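# Set console controls without ever lighting UNDER or OVER

## Task

Leave the console with the MODE knob pulled out, CHECK switched off, the PROGRAM selector on P1 and the lever on CYCLE. Neither the UNDER nor the OVER lamp may light at any moment. A lamp lights whenever MODE is out, CHECK is on and the lever sits at CYCLE all at once while PROGRAM is anywhere other than P1, so never let that combination arise. The console is loose on the table and can slide or tip.

## Robot and tools

Robot: two arms, left_arm (carrying a left hand) and right_arm (carrying a right hand). Each hand has five fingers. Bases in the scene frame: left_arm at (-0.034, +0.296, +0.030) m, right_arm at (+0.018, -0.339, +0.023) m, both turned almost not at all about z. A camera stand sits behind the arms.

Scene frame: origin at table-top height midway between the arms, +x out over the table, +z up, left_arm on the +y side. Reported end_effector_position (m) and end_effector_quat_wxyz are in this frame. They may be off by a few centimetres.

Hand point: a spot fixed to the palm, 0.15 m out from the wrist face along the fingers and 0.05 m in front of the palm. Its +z runs along straight fingers, +y points out of the palm, and +x runs across the palm away from the thumb on the right hand, toward the thumb on the left hand. Straight fingertips extend 0.06 to 0.07 m past the point along +z. A wrist bracket on the little-finger side can strike things.

Row layout (28 numbers, all in [-1, 1], always both arms): left_arm dx, dy, dz, rx, ry, rz; left hand little, ring, middle, index, thumb_bend, thumb_turn, force_limit, speed; then the same 14 for right_arm. Pose numbers are offsets, not poses: they are measured from that arm's current Hand target, along the Hand target's own axes. 1.0 equals 0.6 m of travel or 180 degrees of turn; rx, ry, rz form one rotation vector. Sending six zeros re-requests the current Hand target. Repeating a nonzero offset moves further.

Hand numbers: fingers -1 straight, +1 curled; thumb_bend -1 straight, +1 fully bent; thumb_turn -1 beside the palm, +1 opposite the fingers. force_limit goes linearly from about 0 N (-1) to 10 N (+1), 15 N for the two thumb motors. speed climbs from near zero at -1 to full at +0.48 and above. For a soft grip close at speed -0.94 or lower. There is no 'leave unchanged' value: to keep a hand as is, resend the eight numbers last executed for it; if none yet, send its hand_measured six values plus hand_force_limit and hand_speed. To loosen, send targets more open than hand_measured; to squeeze harder, raise force_limit and send a more closed target.

Tools:
execute_actions(actions, cameras): actions is a list of actions; each action is up to 15 rows, one per 1/30 s step, and a short action repeats its last row. Every row in an action is offset from the Hand target at that action's start. Images come back only for an empty list or when cameras names them.
move(target, speed, blend, blocking, cameras): straight-line path of each hand point to its offset target. target is one 28-number row or up to 15 rows, all offsets from the same starting Hand targets. speed is m/s (0.002 to 4.3, default 0.25; turning capped at twice that in rad/s), one value or one per target. blend in m rounds corners; 0 stops at each target. Paths share a 10 s cap. Paths ignore obstacles and the other arm; avoid sweeping near an arm's own base. Hand numbers of a later row take effect on arrival there.
wait(seconds 0 to 10): arms hold their last command; a running move continues.
stop: brakes a running move.
zoom_image(camera, region [x0,y0,x1,y1] pixels, at most 504 by 504): enlarge part of the latest image. Cameras: cam_head_left, cam_head_right, cam_high, cam_low (672x504), cam_left_wrist, cam_right_wrist (616x616).
show_instructions: shows the reference pages.
finished_scene(scene 1): ends the scene permanently.

Results: Hand target is the last commanded pose after clipping, and the base for the next offsets. Arms often rest 1 to 3 cm (up to 5 cm) short, usually low, without touching anything; re-send the gap as an offset. Orientation commands are clipped to 40 degrees from the current one per step. The move line reports done, off_target, moving, held or fault; limits=paced means the commanded pose was clipped, limits=held that steps were withheld. hand_measured, hand_stopped_by (moving, target, force, stalled, fault) and hand_load_n follow the finger order above; a load near 0 after grasping means the grip was lost. Joint torques include arm weight and are noisy.

Cautions: order the control changes so the forbidden combination never occurs (e.g. set PROGRAM to P1 and CHECK off before finishing MODE and lever, or keep at least one of MODE/CHECK/lever out of its triggering state while PROGRAM is off P1). Since the console is unfastened, brace it with the other hand or push gently so it does not slide or fall off the table. Avoid fast contact, slams, hard pushes, letting the hands meet, dropping anything, and long stretched-out holds that overheat motors (MOTOR HOT warning; at 100 °C the arm goes limp for 30 to 60 s). The final state must hold without the robot touching it.

Each tool is called as name([rows], argument=value, ...), one row to a line, values as JSON.

Reference images:

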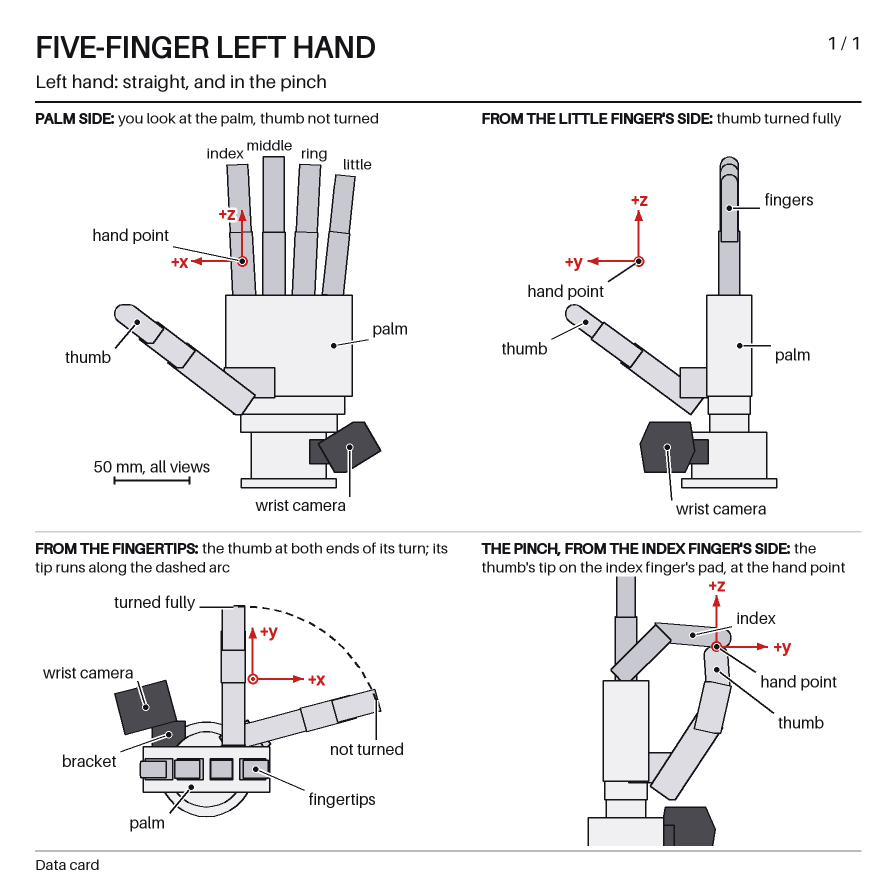

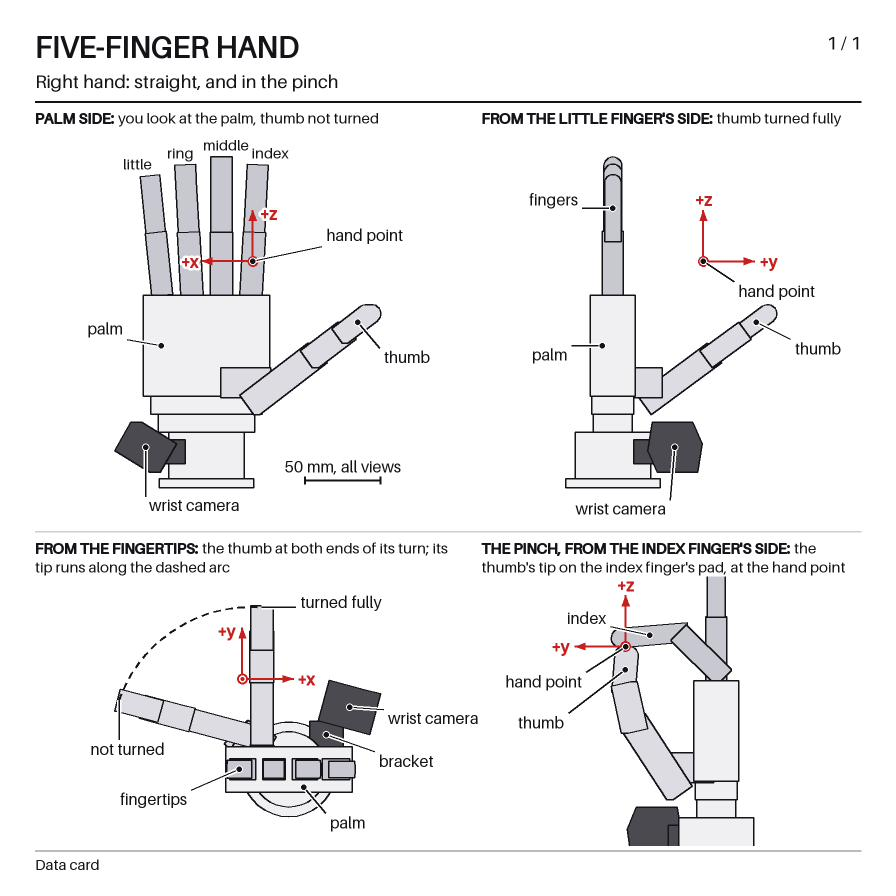

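## Session

execute_actions(actions=[])

Scene clock: 0.00 s.
left_arm: end_effector_position=(+0.4429, +0.0977, +0.2552) hand_measured=(-1.000, -1.000, -1.000, -1.000, -1.000, -1.000) hand_load_n=(+0.0, +0.0, +0.0, +0.0, +0.0, +0.0) hand_stopped_by=(target, target, target, target, target, target) hand_force_limit=0.00 hand_speed=-0.80 end_effector_quat_wxyz=(-0.121, +0.667, -0.666, +0.311) | right_arm: end_effector_position=(+0.1317, -0.6057, +0.1800) hand_measured=(-1.000, -1.000, -1.000, -1.000, -1.000, -1.000) hand_load_n=(+0.0, +0.0, +0.0, +0.0, +0.0, +0.0) hand_stopped_by=(target, target, target, target, target, target) hand_force_limit=0.00 hand_speed=-0.80 end_effector_quat_wxyz=(-0.048, -0.007, +0.880, -0.472)
Joint positions: left_arm=[-0.26 1.356 1.214 -0.753 0.091 -0.302] | right_arm=[-0.906 0.55 0.496 -0.671 0.592 0.348]
Joint velocities: within noise
Joint torques (N m): no reading
Heat: left arm: hottest waist 30 °C; right arm: hottest waist 32 °C.
Hand target: left_arm +0.4512, +0.0954, +0.2728; -0.130, +0.662, -0.662, +0.327 | right_arm +0.1349, -0.6098, +0.1918; -0.042, -0.004, +0.876, -0.480

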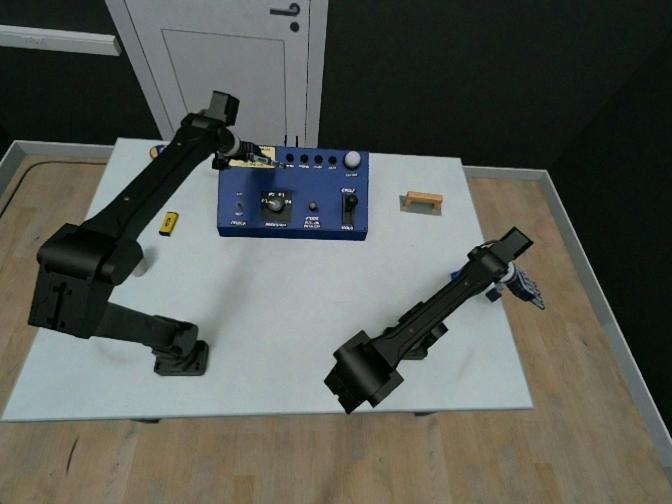

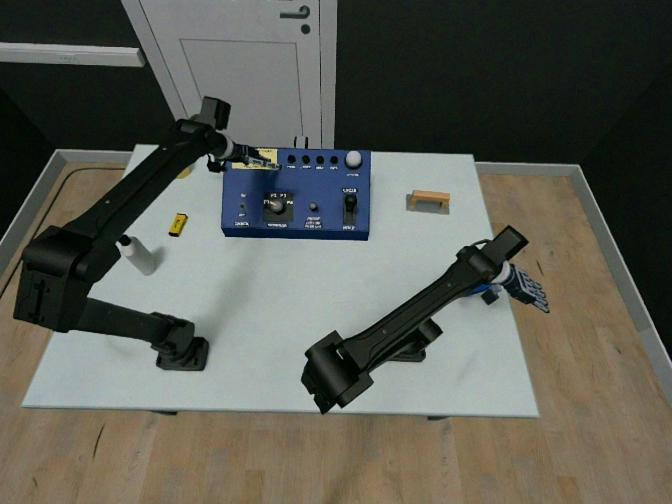

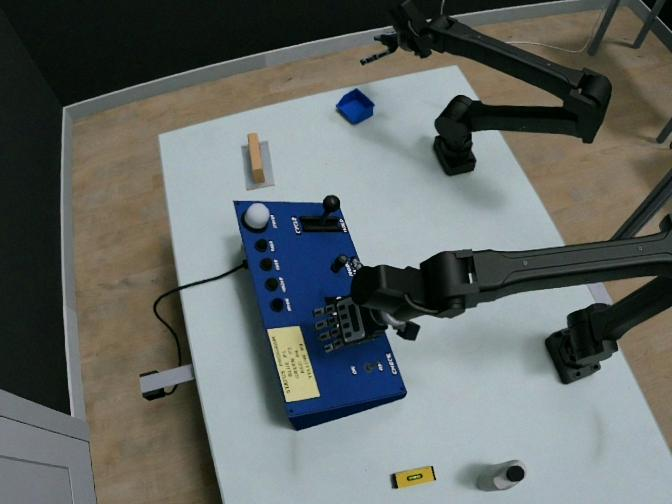

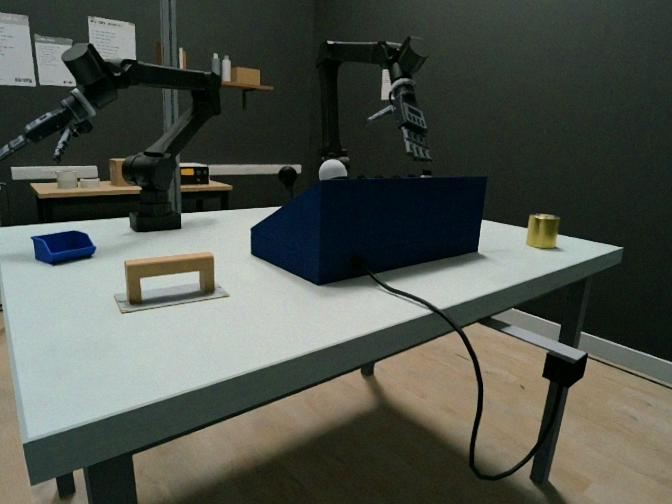

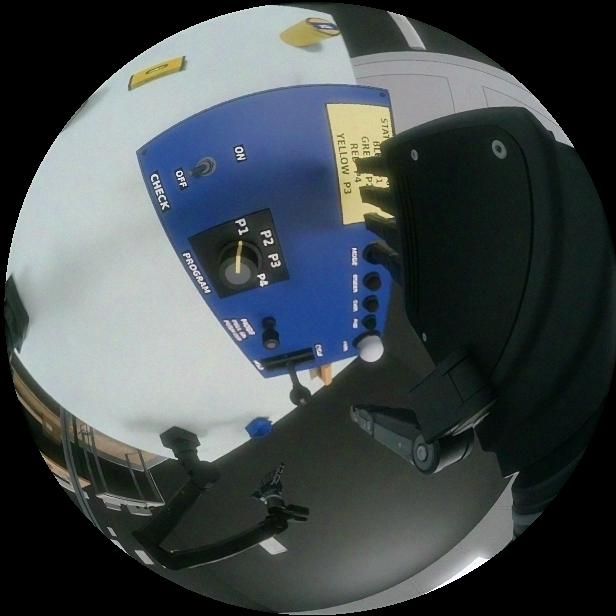

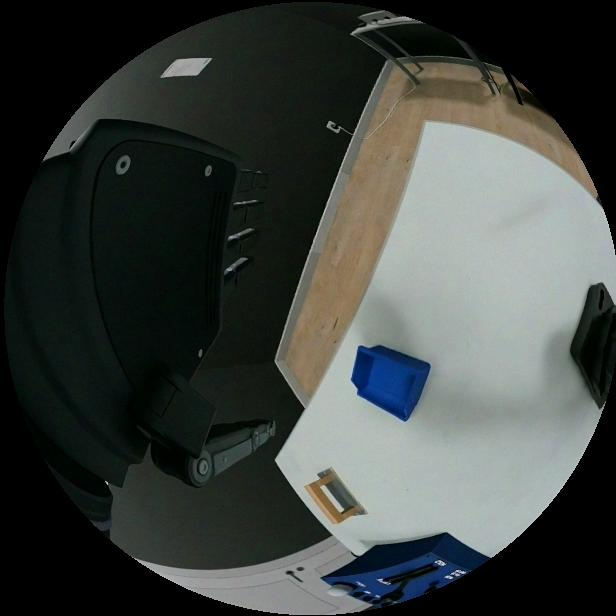

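zoom_image(camera="cam_left_wrist", region=[130, 80, 430, 400])

zoom_image(camera="cam_head_right", region=[200, 130, 400, 250])

zoom_image(camera="cam_high", region=[220, 180, 440, 430])

zoom_image(camera="cam_low", region=[230, 130, 500, 300])

Scaled by 1.575 from the camera's 616x616 image, which has a finer 880x880 frame.

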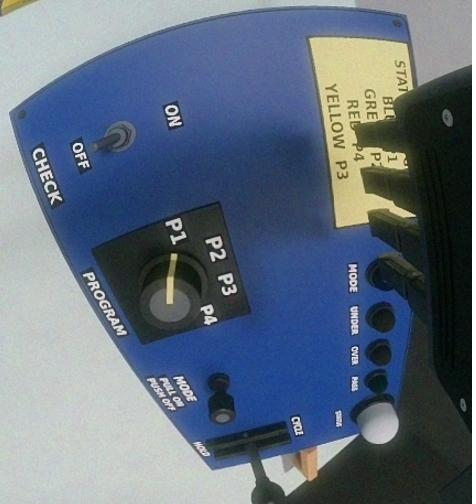

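Scaled by 2.520 from the camera's 672x504 image, which has a finer 960x720 frame.

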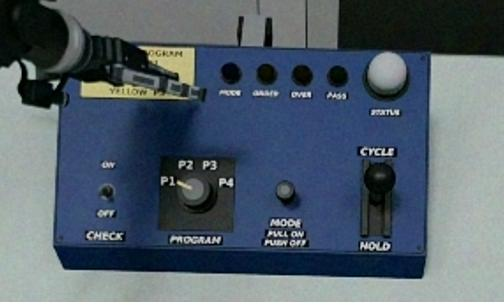

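Scaled by 2.016 from the camera's 672x504 image, which has a finer 960x720 frame.

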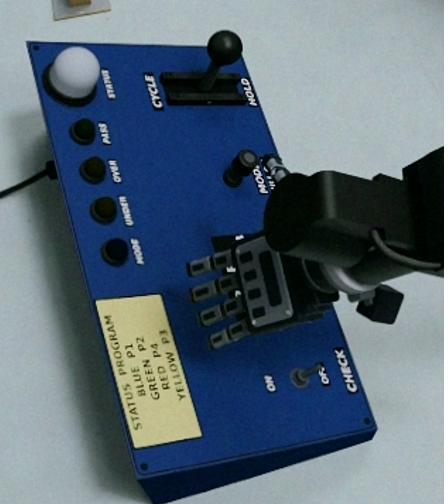

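Scaled by 1.867 from the camera's 672x504 image, which has a finer 960x720 frame.

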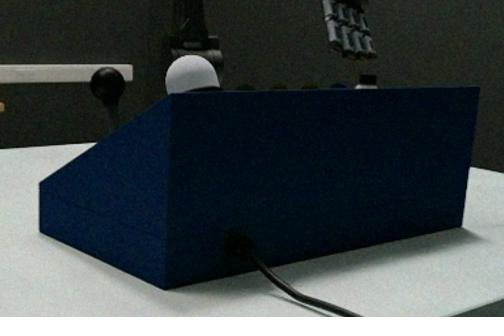

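zoom_image(camera="cam_left_wrist", region=[220, 300, 400, 420])

zoom_image(camera="cam_left_wrist", region=[140, 120, 300, 300])

zoom_image(camera="cam_high", region=[280, 185, 380, 285])

zoom_image(camera="cam_head_left", region=[280, 140, 380, 250])

Scaled by 2.800 from the camera's 616x616 image, which has a finer 880x880 frame.

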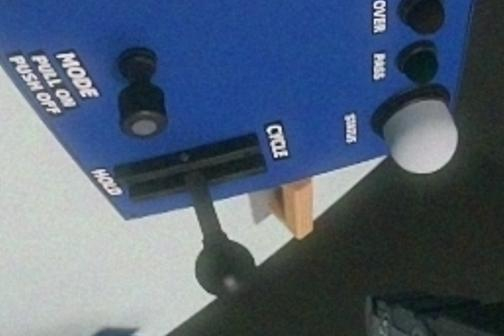

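Scaled by 2.800 from the camera's 616x616 image, which has a finer 880x880 frame.

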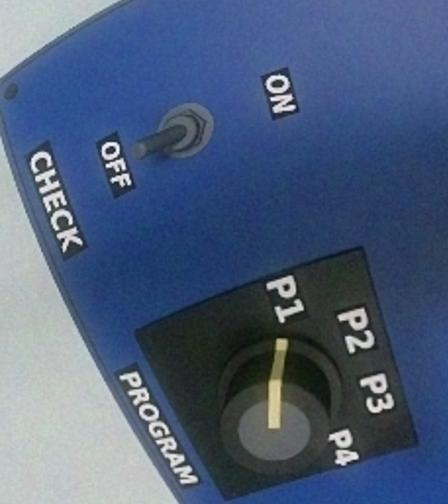

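Scaled by 5.040 from the camera's 672x504 image, which has a finer 960x720 frame.

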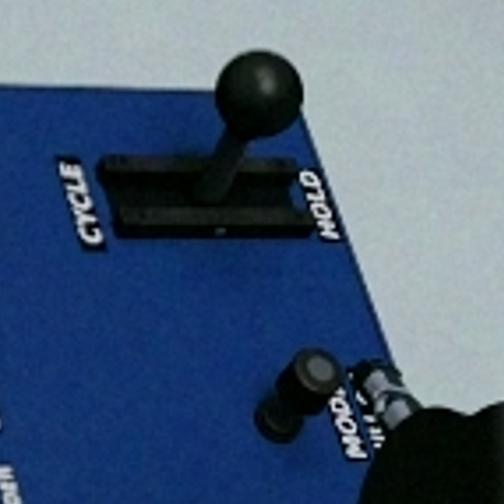

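Scaled by 4.582 from the camera's 672x504 image, which has a finer 960x720 frame.

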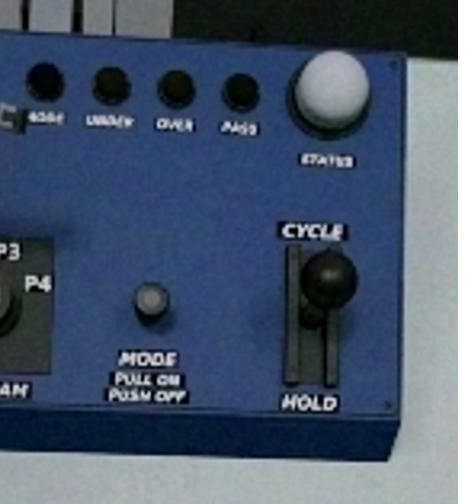

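move(target=[0.2118, 0.0791, -0.0062, 0.1924, -0.001, 0.1009, -1, -1, -0.3, -0.3, -0.7, 1, 0.0, 0.0, 0, 0, 0, 0, 0, 0, -1, -1, -1, -1, -1, -1, 0.0, -0.8], cameras=["all"])

Scene clock: 106.70 s.
left_arm: end_effector_position=(+0.3986, -0.0256, +0.2698) hand_measured=(-1.000, -1.000, -0.300, -0.300, -0.700, +1.000) hand_load_n=(+0.0, +0.0, +0.0, +0.0, +0.0, +0.0) hand_stopped_by=(target, target, target, target, target, target) hand_force_limit=0.00 hand_speed=0.00 end_effector_quat_wxyz=(+0.366, -0.489, +0.636, -0.471) | right_arm: end_effector_position=(+0.1317, -0.6057, +0.1800) hand_measured=(-1.000, -1.000, -1.000, -1.000, -1.000, -1.000) hand_load_n=(+0.0, +0.0, +0.0, +0.0, +0.0, +0.0) hand_stopped_by=(target, target, target, target, target, target) hand_force_limit=0.00 hand_speed=-0.80 end_effector_quat_wxyz=(-0.048, -0.007, +0.880, -0.472)
Joint positions: left_arm=[-0.725 1.188 0.842 0.019 -0.456 -0.143] | right_arm=[-0.906 0.55 0.496 -0.671 0.592 0.348]
Joint torques (N m): left_arm=[-1.14 -6.24 8.16 2.73 -0.19 0.22] | right_arm=[-0.38 -0.85 11.33 2.29 0.5 -0.09]
Heat: left arm: hottest elbow 33 °C; right arm: hottest elbow 36 °C.
Hand target: left_arm +0.4001, -0.0301, +0.2802; +0.371, -0.483, +0.629, -0.483 | right_arm +0.1349, -0.6098, +0.1918; -0.042, -0.004, +0.876, -0.480
Off the commanded pose: left_arm 0.011 m, 2 deg | right_arm 0.013 m, 1 deg.
move: off_target (left_arm, right_arm)

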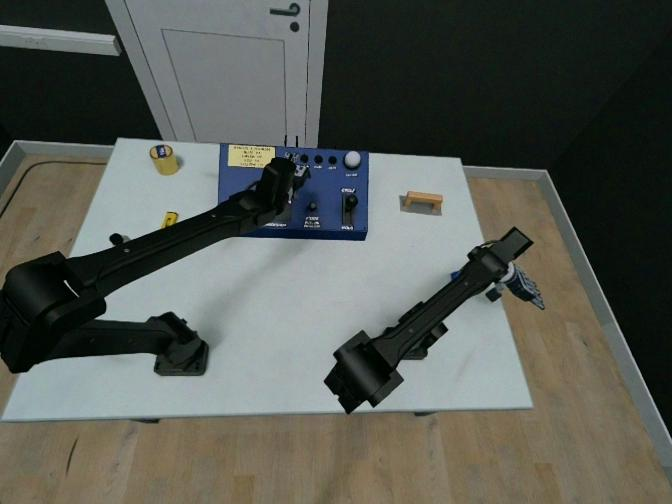

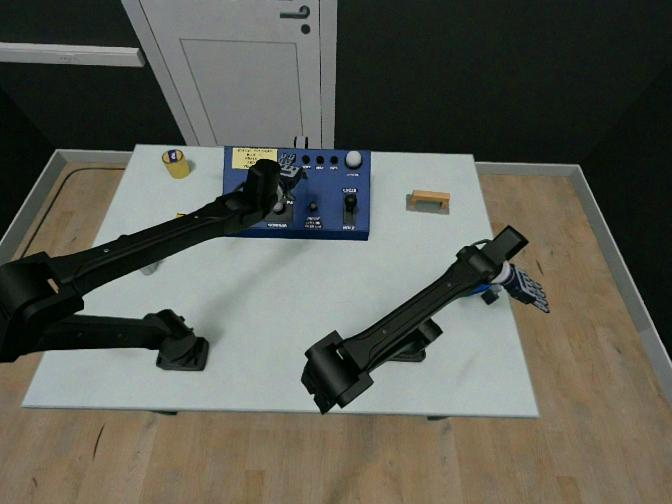

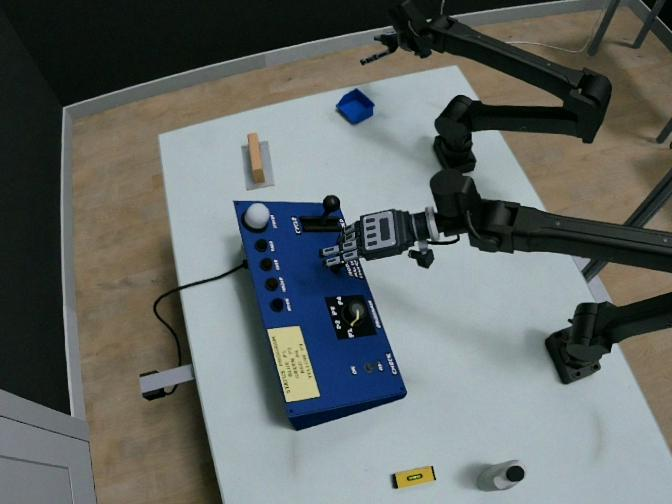

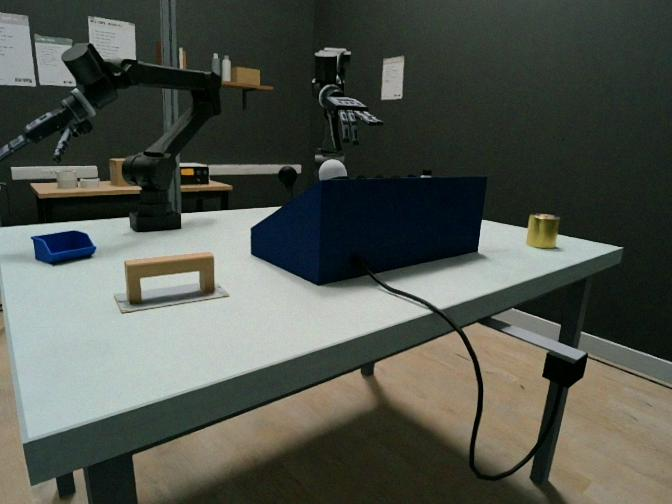

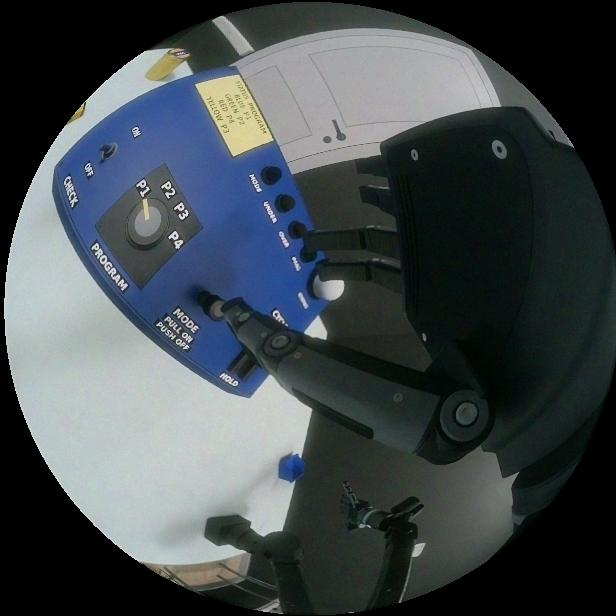

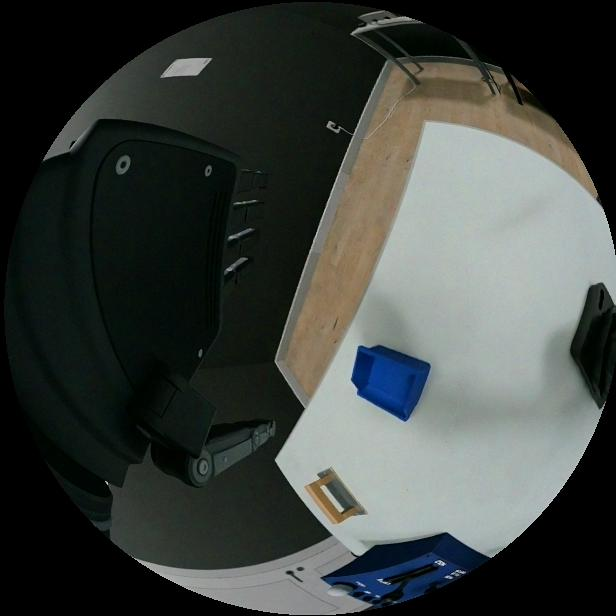

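zoom_image(camera="cam_left_wrist", region=[150, 230, 400, 430])

zoom_image(camera="cam_high", region=[230, 180, 440, 340])

zoom_image(camera="cam_head_right", region=[220, 140, 380, 250])

Scaled by 2.016 from the camera's 616x616 image, which has a finer 880x880 frame.

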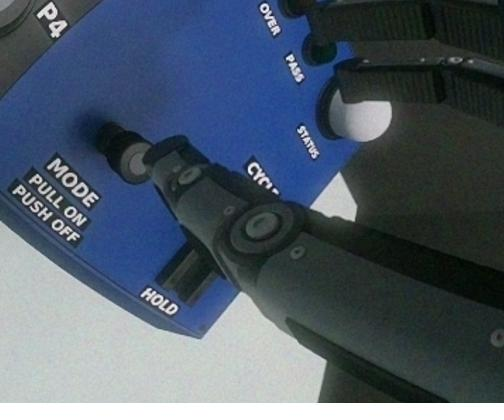

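Scaled by 2.400 from the camera's 672x504 image, which has a finer 960x720 frame.

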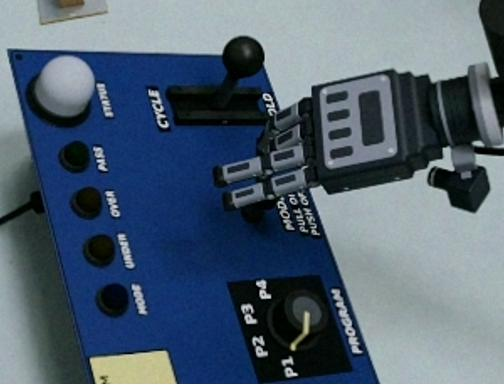

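Scaled by 3.150 from the camera's 672x504 image, which has a finer 960x720 frame.

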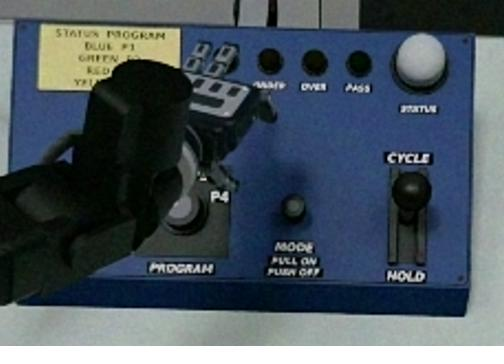

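move(target=[0.0513, 0.0767, 0.0883, 0.0556, 0, 0, -1, -1, -0.3, -0.3, -0.7, 1, 0.0, 0.0, -0.159, 0.0627, -0.52, 0.072, -0.5168, -0.2349, 1, 1, 1, 1, -0.3, 1, 0.0, 0.0], cameras=["all"])

Scene clock: 175.53 s.
left_arm: end_effector_position=(+0.4303, -0.0638, +0.2181) hand_measured=(-1.000, -1.000, -0.300, -0.300, -0.700, +1.000) hand_load_n=(+0.0, +0.0, +0.0, +0.0, +0.0, +0.0) hand_stopped_by=(target, target, target, target, target, target) hand_force_limit=0.00 hand_speed=0.00 end_effector_quat_wxyz=(+0.409, -0.454, +0.589, -0.529) | right_arm: end_effector_position=(+0.2452, -0.3291, +0.2974) hand_measured=(+1.000, +1.000, +1.000, +0.734, -0.300, +0.278) hand_load_n=(+0.0, +0.0, +0.5, +11.0, +6.0, +21.0) hand_stopped_by=(target, target, target, force, target, force) hand_force_limit=0.00 hand_speed=0.00 end_effector_quat_wxyz=(-0.437, +0.623, -0.546, +0.349)
Joint positions: left_arm=[-0.763 1.423 0.753 0.548 -0.512 -0.058] | right_arm=[-0.556 0.264 0.648 -0.893 -0.694 -0.296]
Joint torques (N m): left_arm=[-1.44 -7 7.05 2.89 -0.13 0.15] | right_arm=[0.67 2.61 12.79 3.04 0.03 -0.18]
Heat: left arm: hottest shoulder 31 °C; right arm: hottest elbow 38 °C.
Hand target: left_arm +0.4301, -0.0700, +0.2220; +0.412, -0.449, +0.585, -0.536 | right_arm +0.2502, -0.3302, +0.3200; -0.439, +0.627, -0.527, +0.369
Off the commanded pose: left_arm 0.007 m, 1 deg | right_arm 0.023 m, 3 deg.
move: off_target (right_arm)

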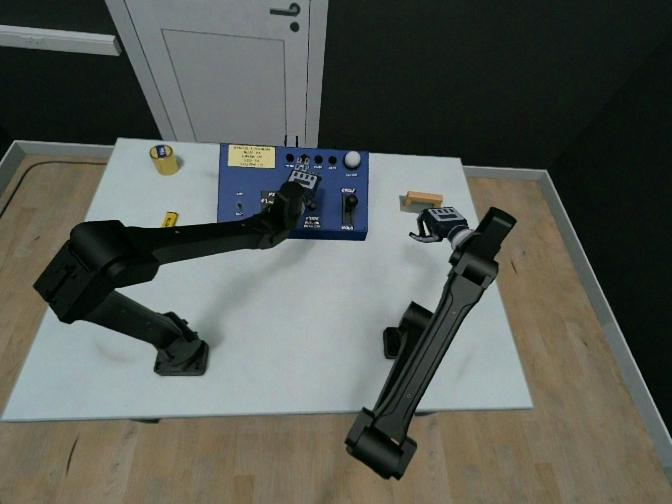

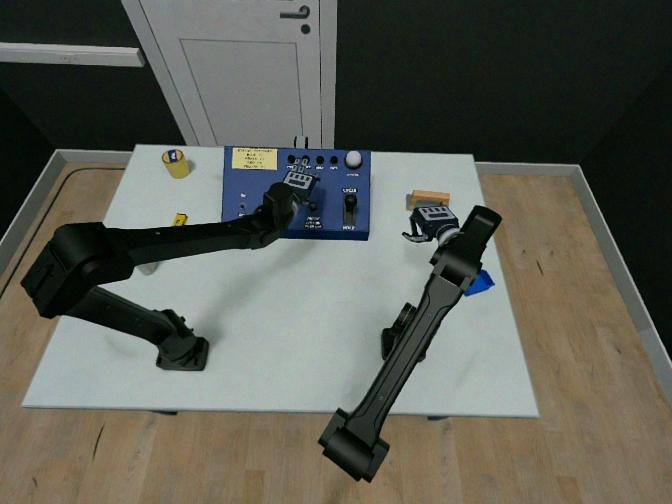

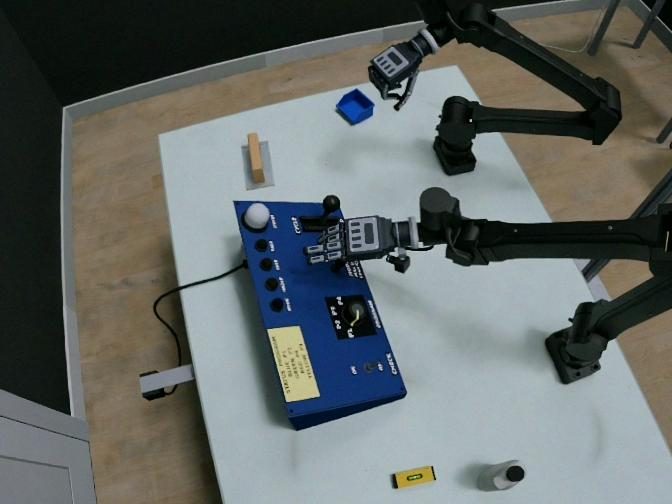

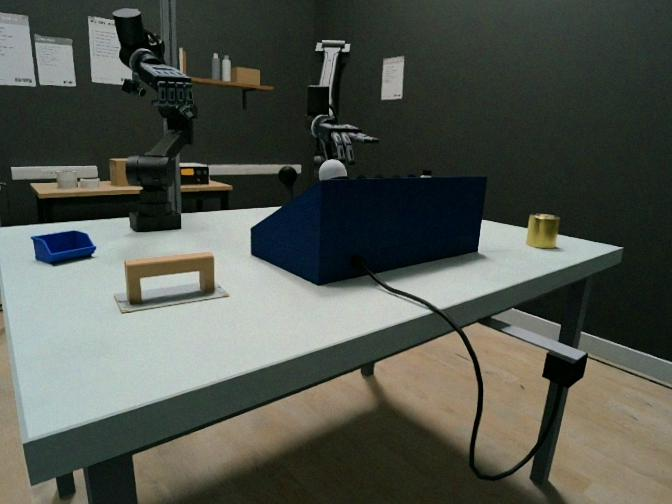

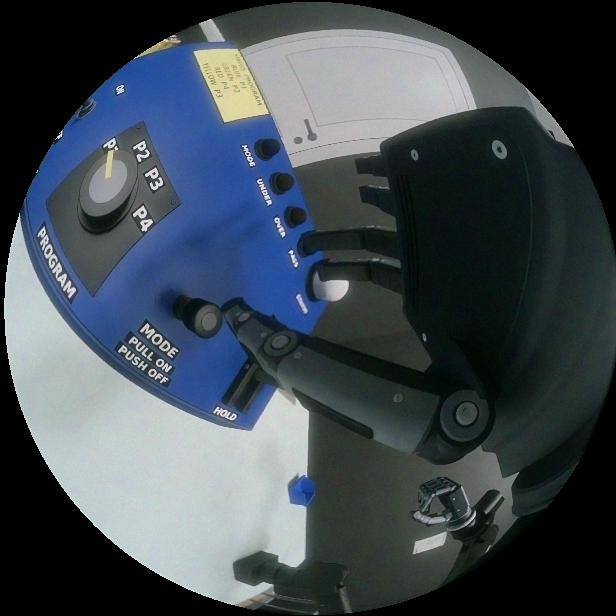

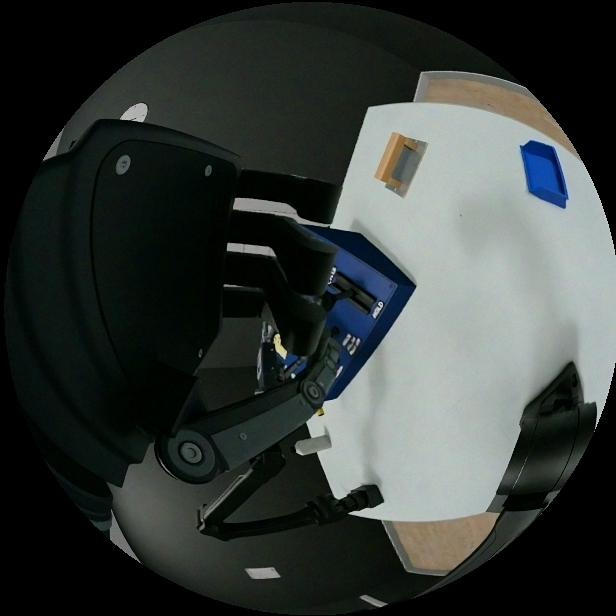

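move(target=[0, 0, 0, 0, 0, 0, -1, -1, -0.3, -0.3, -0.7, 1, 0.0, 0.0, 0, 0, 0, 0, 0, 0, 1, 1, 1, 0.6, -0.8, -0.6, 0.0, 0.0], cameras=["cam_left_wrist", "cam_high", "cam_head_right"])

zoom_image(camera="cam_left_wrist", region=[100, 200, 380, 450])

zoom_image(camera="cam_high", region=[270, 180, 430, 300])

zoom_image(camera="cam_head_right", region=[240, 140, 380, 250])

Scene clock: 181.03 s.
left_arm: end_effector_position=(+0.4303, -0.0638, +0.2181) hand_measured=(-1.000, -1.000, -0.300, -0.300, -0.700, +1.000) hand_load_n=(+0.0, +0.0, +0.0, +0.0, +0.0, +0.0) hand_stopped_by=(target, target, target, target, target, target) hand_force_limit=0.00 hand_speed=0.00 end_effector_quat_wxyz=(+0.409, -0.454, +0.589, -0.529) | right_arm: end_effector_position=(+0.2453, -0.3292, +0.2973) hand_measured=(+1.000, +1.000, +1.000, +0.600, -0.800, -0.600) hand_load_n=(+0.0, +0.0, +0.0, +0.0, +0.0, +0.0) hand_stopped_by=(target, target, target, target, target, target) hand_force_limit=0.00 hand_speed=0.00 end_effector_quat_wxyz=(-0.437, +0.624, -0.546, +0.349)
Joint positions: left_arm=[-0.763 1.423 0.753 0.548 -0.512 -0.058] | right_arm=[-0.555 0.264 0.648 -0.892 -0.693 -0.296]
Joint torques (N m): left_arm=[-1.2 -7.24 7.02 2.85 -0.1 0.17] | right_arm=[0.67 2.67 12.81 3.03 0.02 -0.17]
Heat: left arm: hottest shoulder 31 °C; right arm: hottest elbow 38 °C.
Hand target: left_arm +0.4301, -0.0700, +0.2220; +0.412, -0.449, +0.585, -0.536 | right_arm +0.2502, -0.3303, +0.3200; -0.439, +0.627, -0.527, +0.369
Off the commanded pose: left_arm 0.007 m, 1 deg | right_arm 0.023 m, 3 deg.
move: off_target (right_arm)
Images, in order (width x height): cam_head_right 672x504, cam_high 672x504, cam_left_wrist 616x616.

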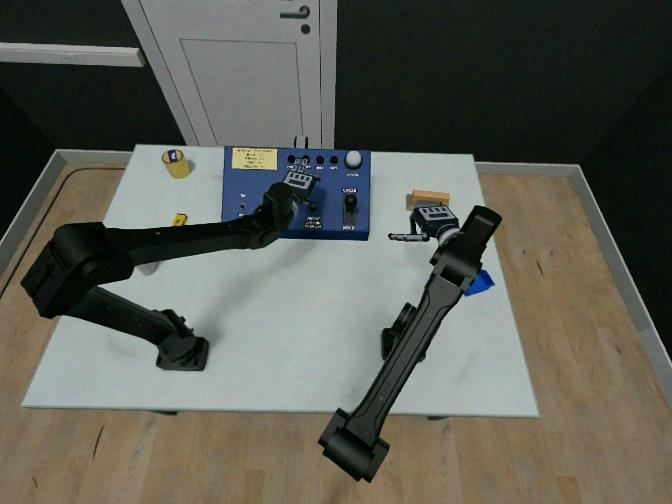

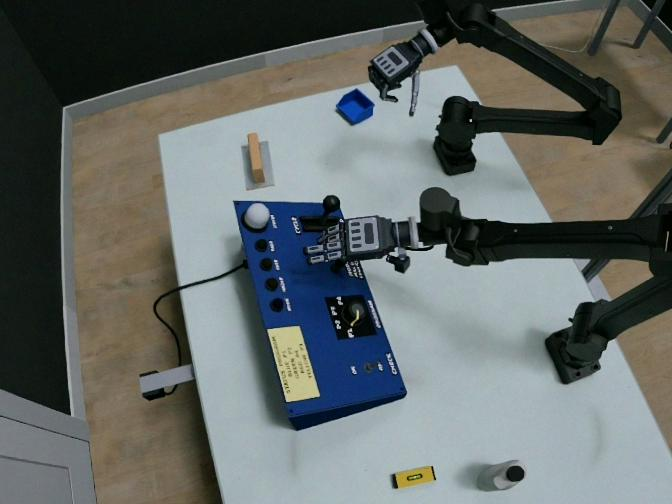

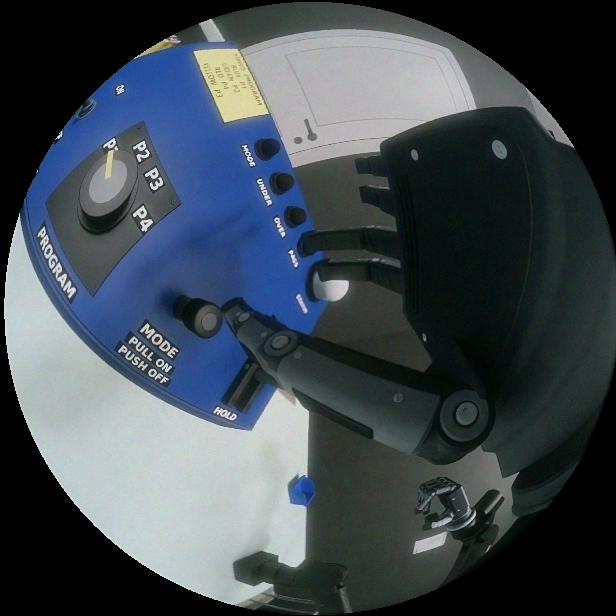

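Scaled by 1.800 from the camera's 616x616 image, which has a finer 880x880 frame.

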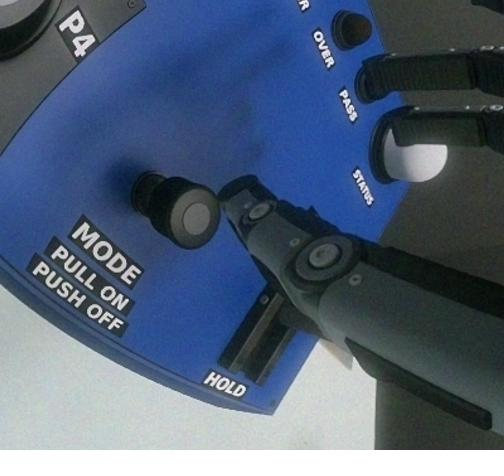

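Scaled by 3.150 from the camera's 672x504 image, which has a finer 960x720 frame.

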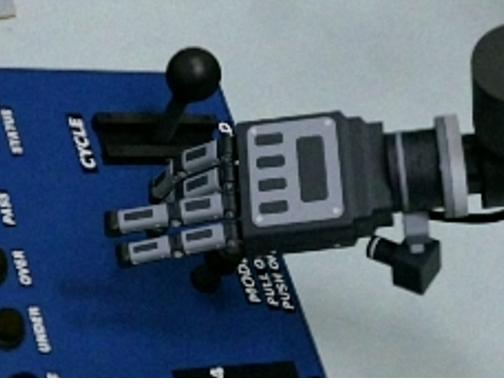

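Scaled by 3.600 from the camera's 672x504 image, which has a finer 960x720 frame.

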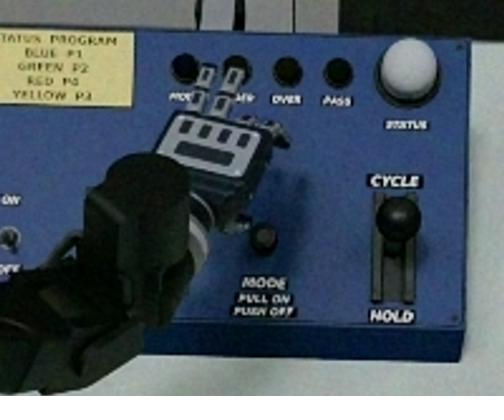

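move(target=[0.0533, 0.0383, 0.0333, 0, 0, 0, -1, -1, -0.3, -0.3, -0.7, 1, 0.0, 0.0, 0, 0, 0, 0, 0, 0, 1, 1, 1, 0.6, -0.8, -0.6, 0.0, 0.0], cameras=["cam_left_wrist", "cam_high", "cam_head_right", "cam_low"], speed=0.12)

zoom_image(camera="cam_left_wrist", region=[100, 200, 380, 450])

zoom_image(camera="cam_high", region=[270, 180, 430, 300])

zoom_image(camera="cam_head_right", region=[260, 140, 380, 250])

zoom_image(camera="cam_low", region=[240, 80, 500, 290])

Scene clock: 202.23 s.
left_arm: end_effector_position=(+0.4286, -0.0892, +0.1719) hand_measured=(-1.000, -1.000, -0.300, -0.300, -0.700, +1.000) hand_load_n=(+0.0, +0.0, +0.0, +0.0, +0.0, +0.0) hand_stopped_by=(target, target, target, target, target, target) hand_force_limit=0.00 hand_speed=0.00 end_effector_quat_wxyz=(+0.409, -0.453, +0.604, -0.513) | right_arm: end_effector_position=(+0.2453, -0.3292, +0.2973) hand_measured=(+1.000, +1.000, +1.000, +0.600, -0.800, -0.600) hand_load_n=(+0.0, +0.5, +0.0, +0.0, +0.5, +0.0) hand_stopped_by=(target, target, target, target, target, target) hand_force_limit=0.00 hand_speed=0.00 end_effector_quat_wxyz=(-0.437, +0.624, -0.546, +0.349)
Joint positions: left_arm=[-0.808 1.549 0.771 0.613 -0.555 -0.058] | right_arm=[-0.555 0.264 0.648 -0.892 -0.693 -0.296]
Joint torques (N m): left_arm=[-1.26 -8.12 9.31 2.86 -0.12 0.14] | right_arm=[0.67 2.67 12.79 3.04 0.02 -0.16]
Heat: left arm: hottest shoulder 31 °C; right arm: hottest elbow 40 °C.
Hand target: left_arm +0.4391, -0.1055, +0.1973; +0.412, -0.449, +0.585, -0.536 | right_arm +0.2502, -0.3303, +0.3200; -0.439, +0.627, -0.527, +0.369
Off the commanded pose: left_arm 0.032 m, 4 deg | right_arm 0.023 m, 3 deg.
move: off_target (left_arm, right_arm)
Images, in order (width x height): cam_head_right 672x504, cam_high 672x504, cam_low 672x504, cam_left_wrist 616x616.

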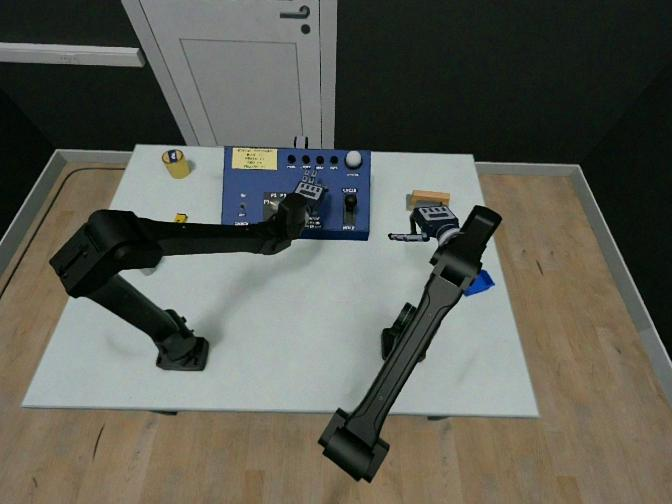

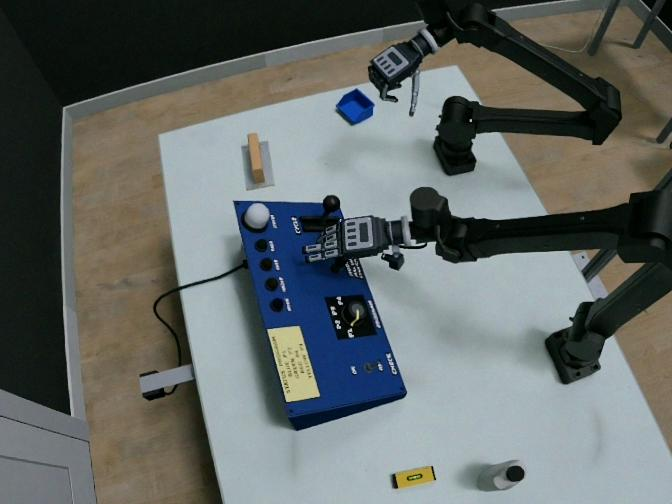

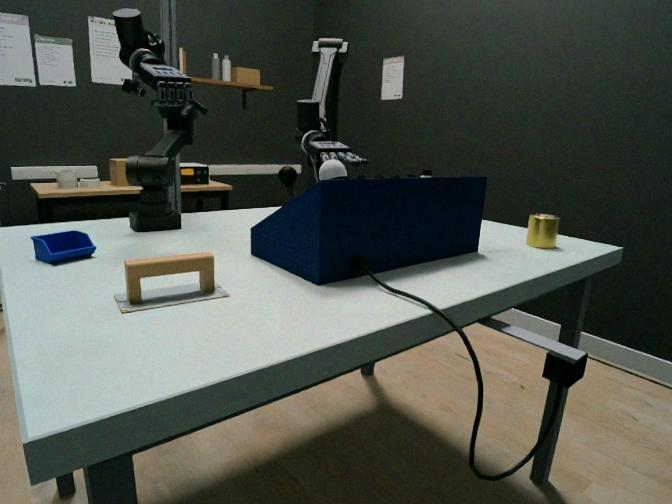

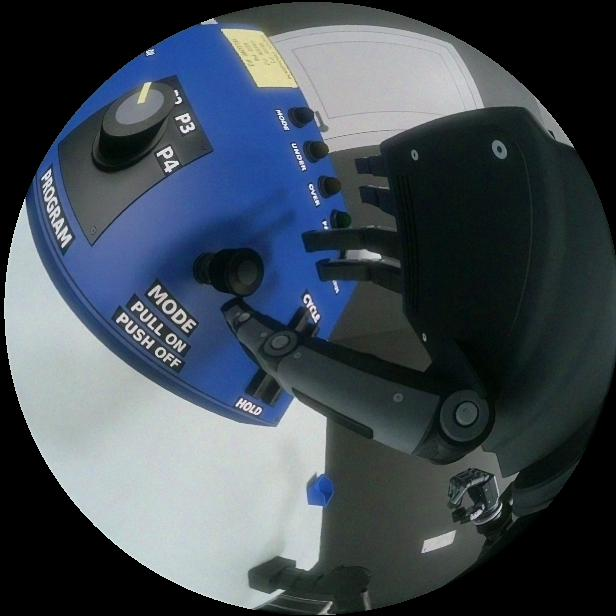

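Scaled by 1.800 from the camera's 616x616 image, which has a finer 880x880 frame.

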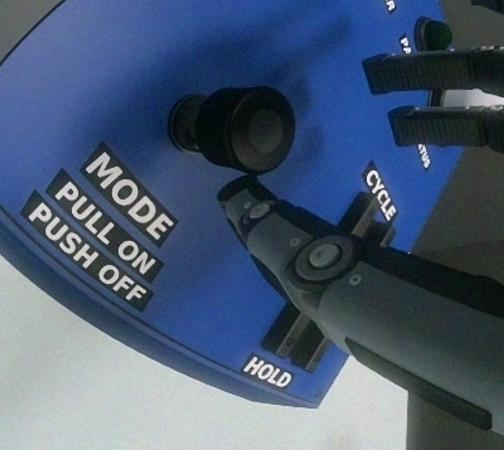

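Scaled by 3.150 from the camera's 672x504 image, which has a finer 960x720 frame.

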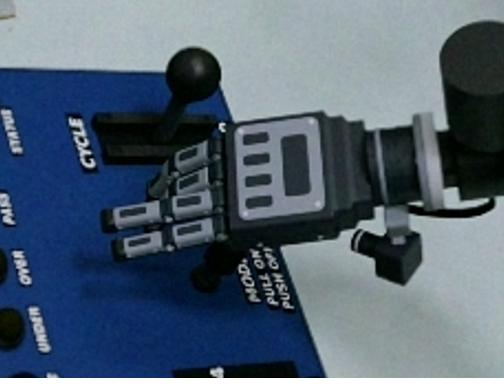

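Scaled by 4.200 from the camera's 672x504 image, which has a finer 960x720 frame.

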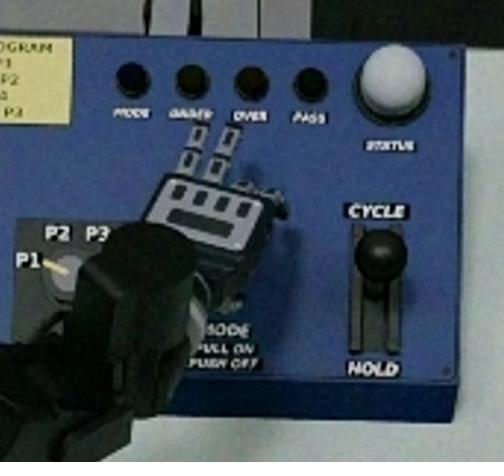

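Scaled by 1.938 from the camera's 672x504 image, which has a finer 960x720 frame.

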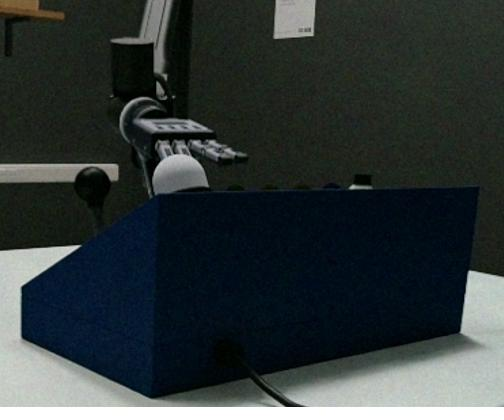

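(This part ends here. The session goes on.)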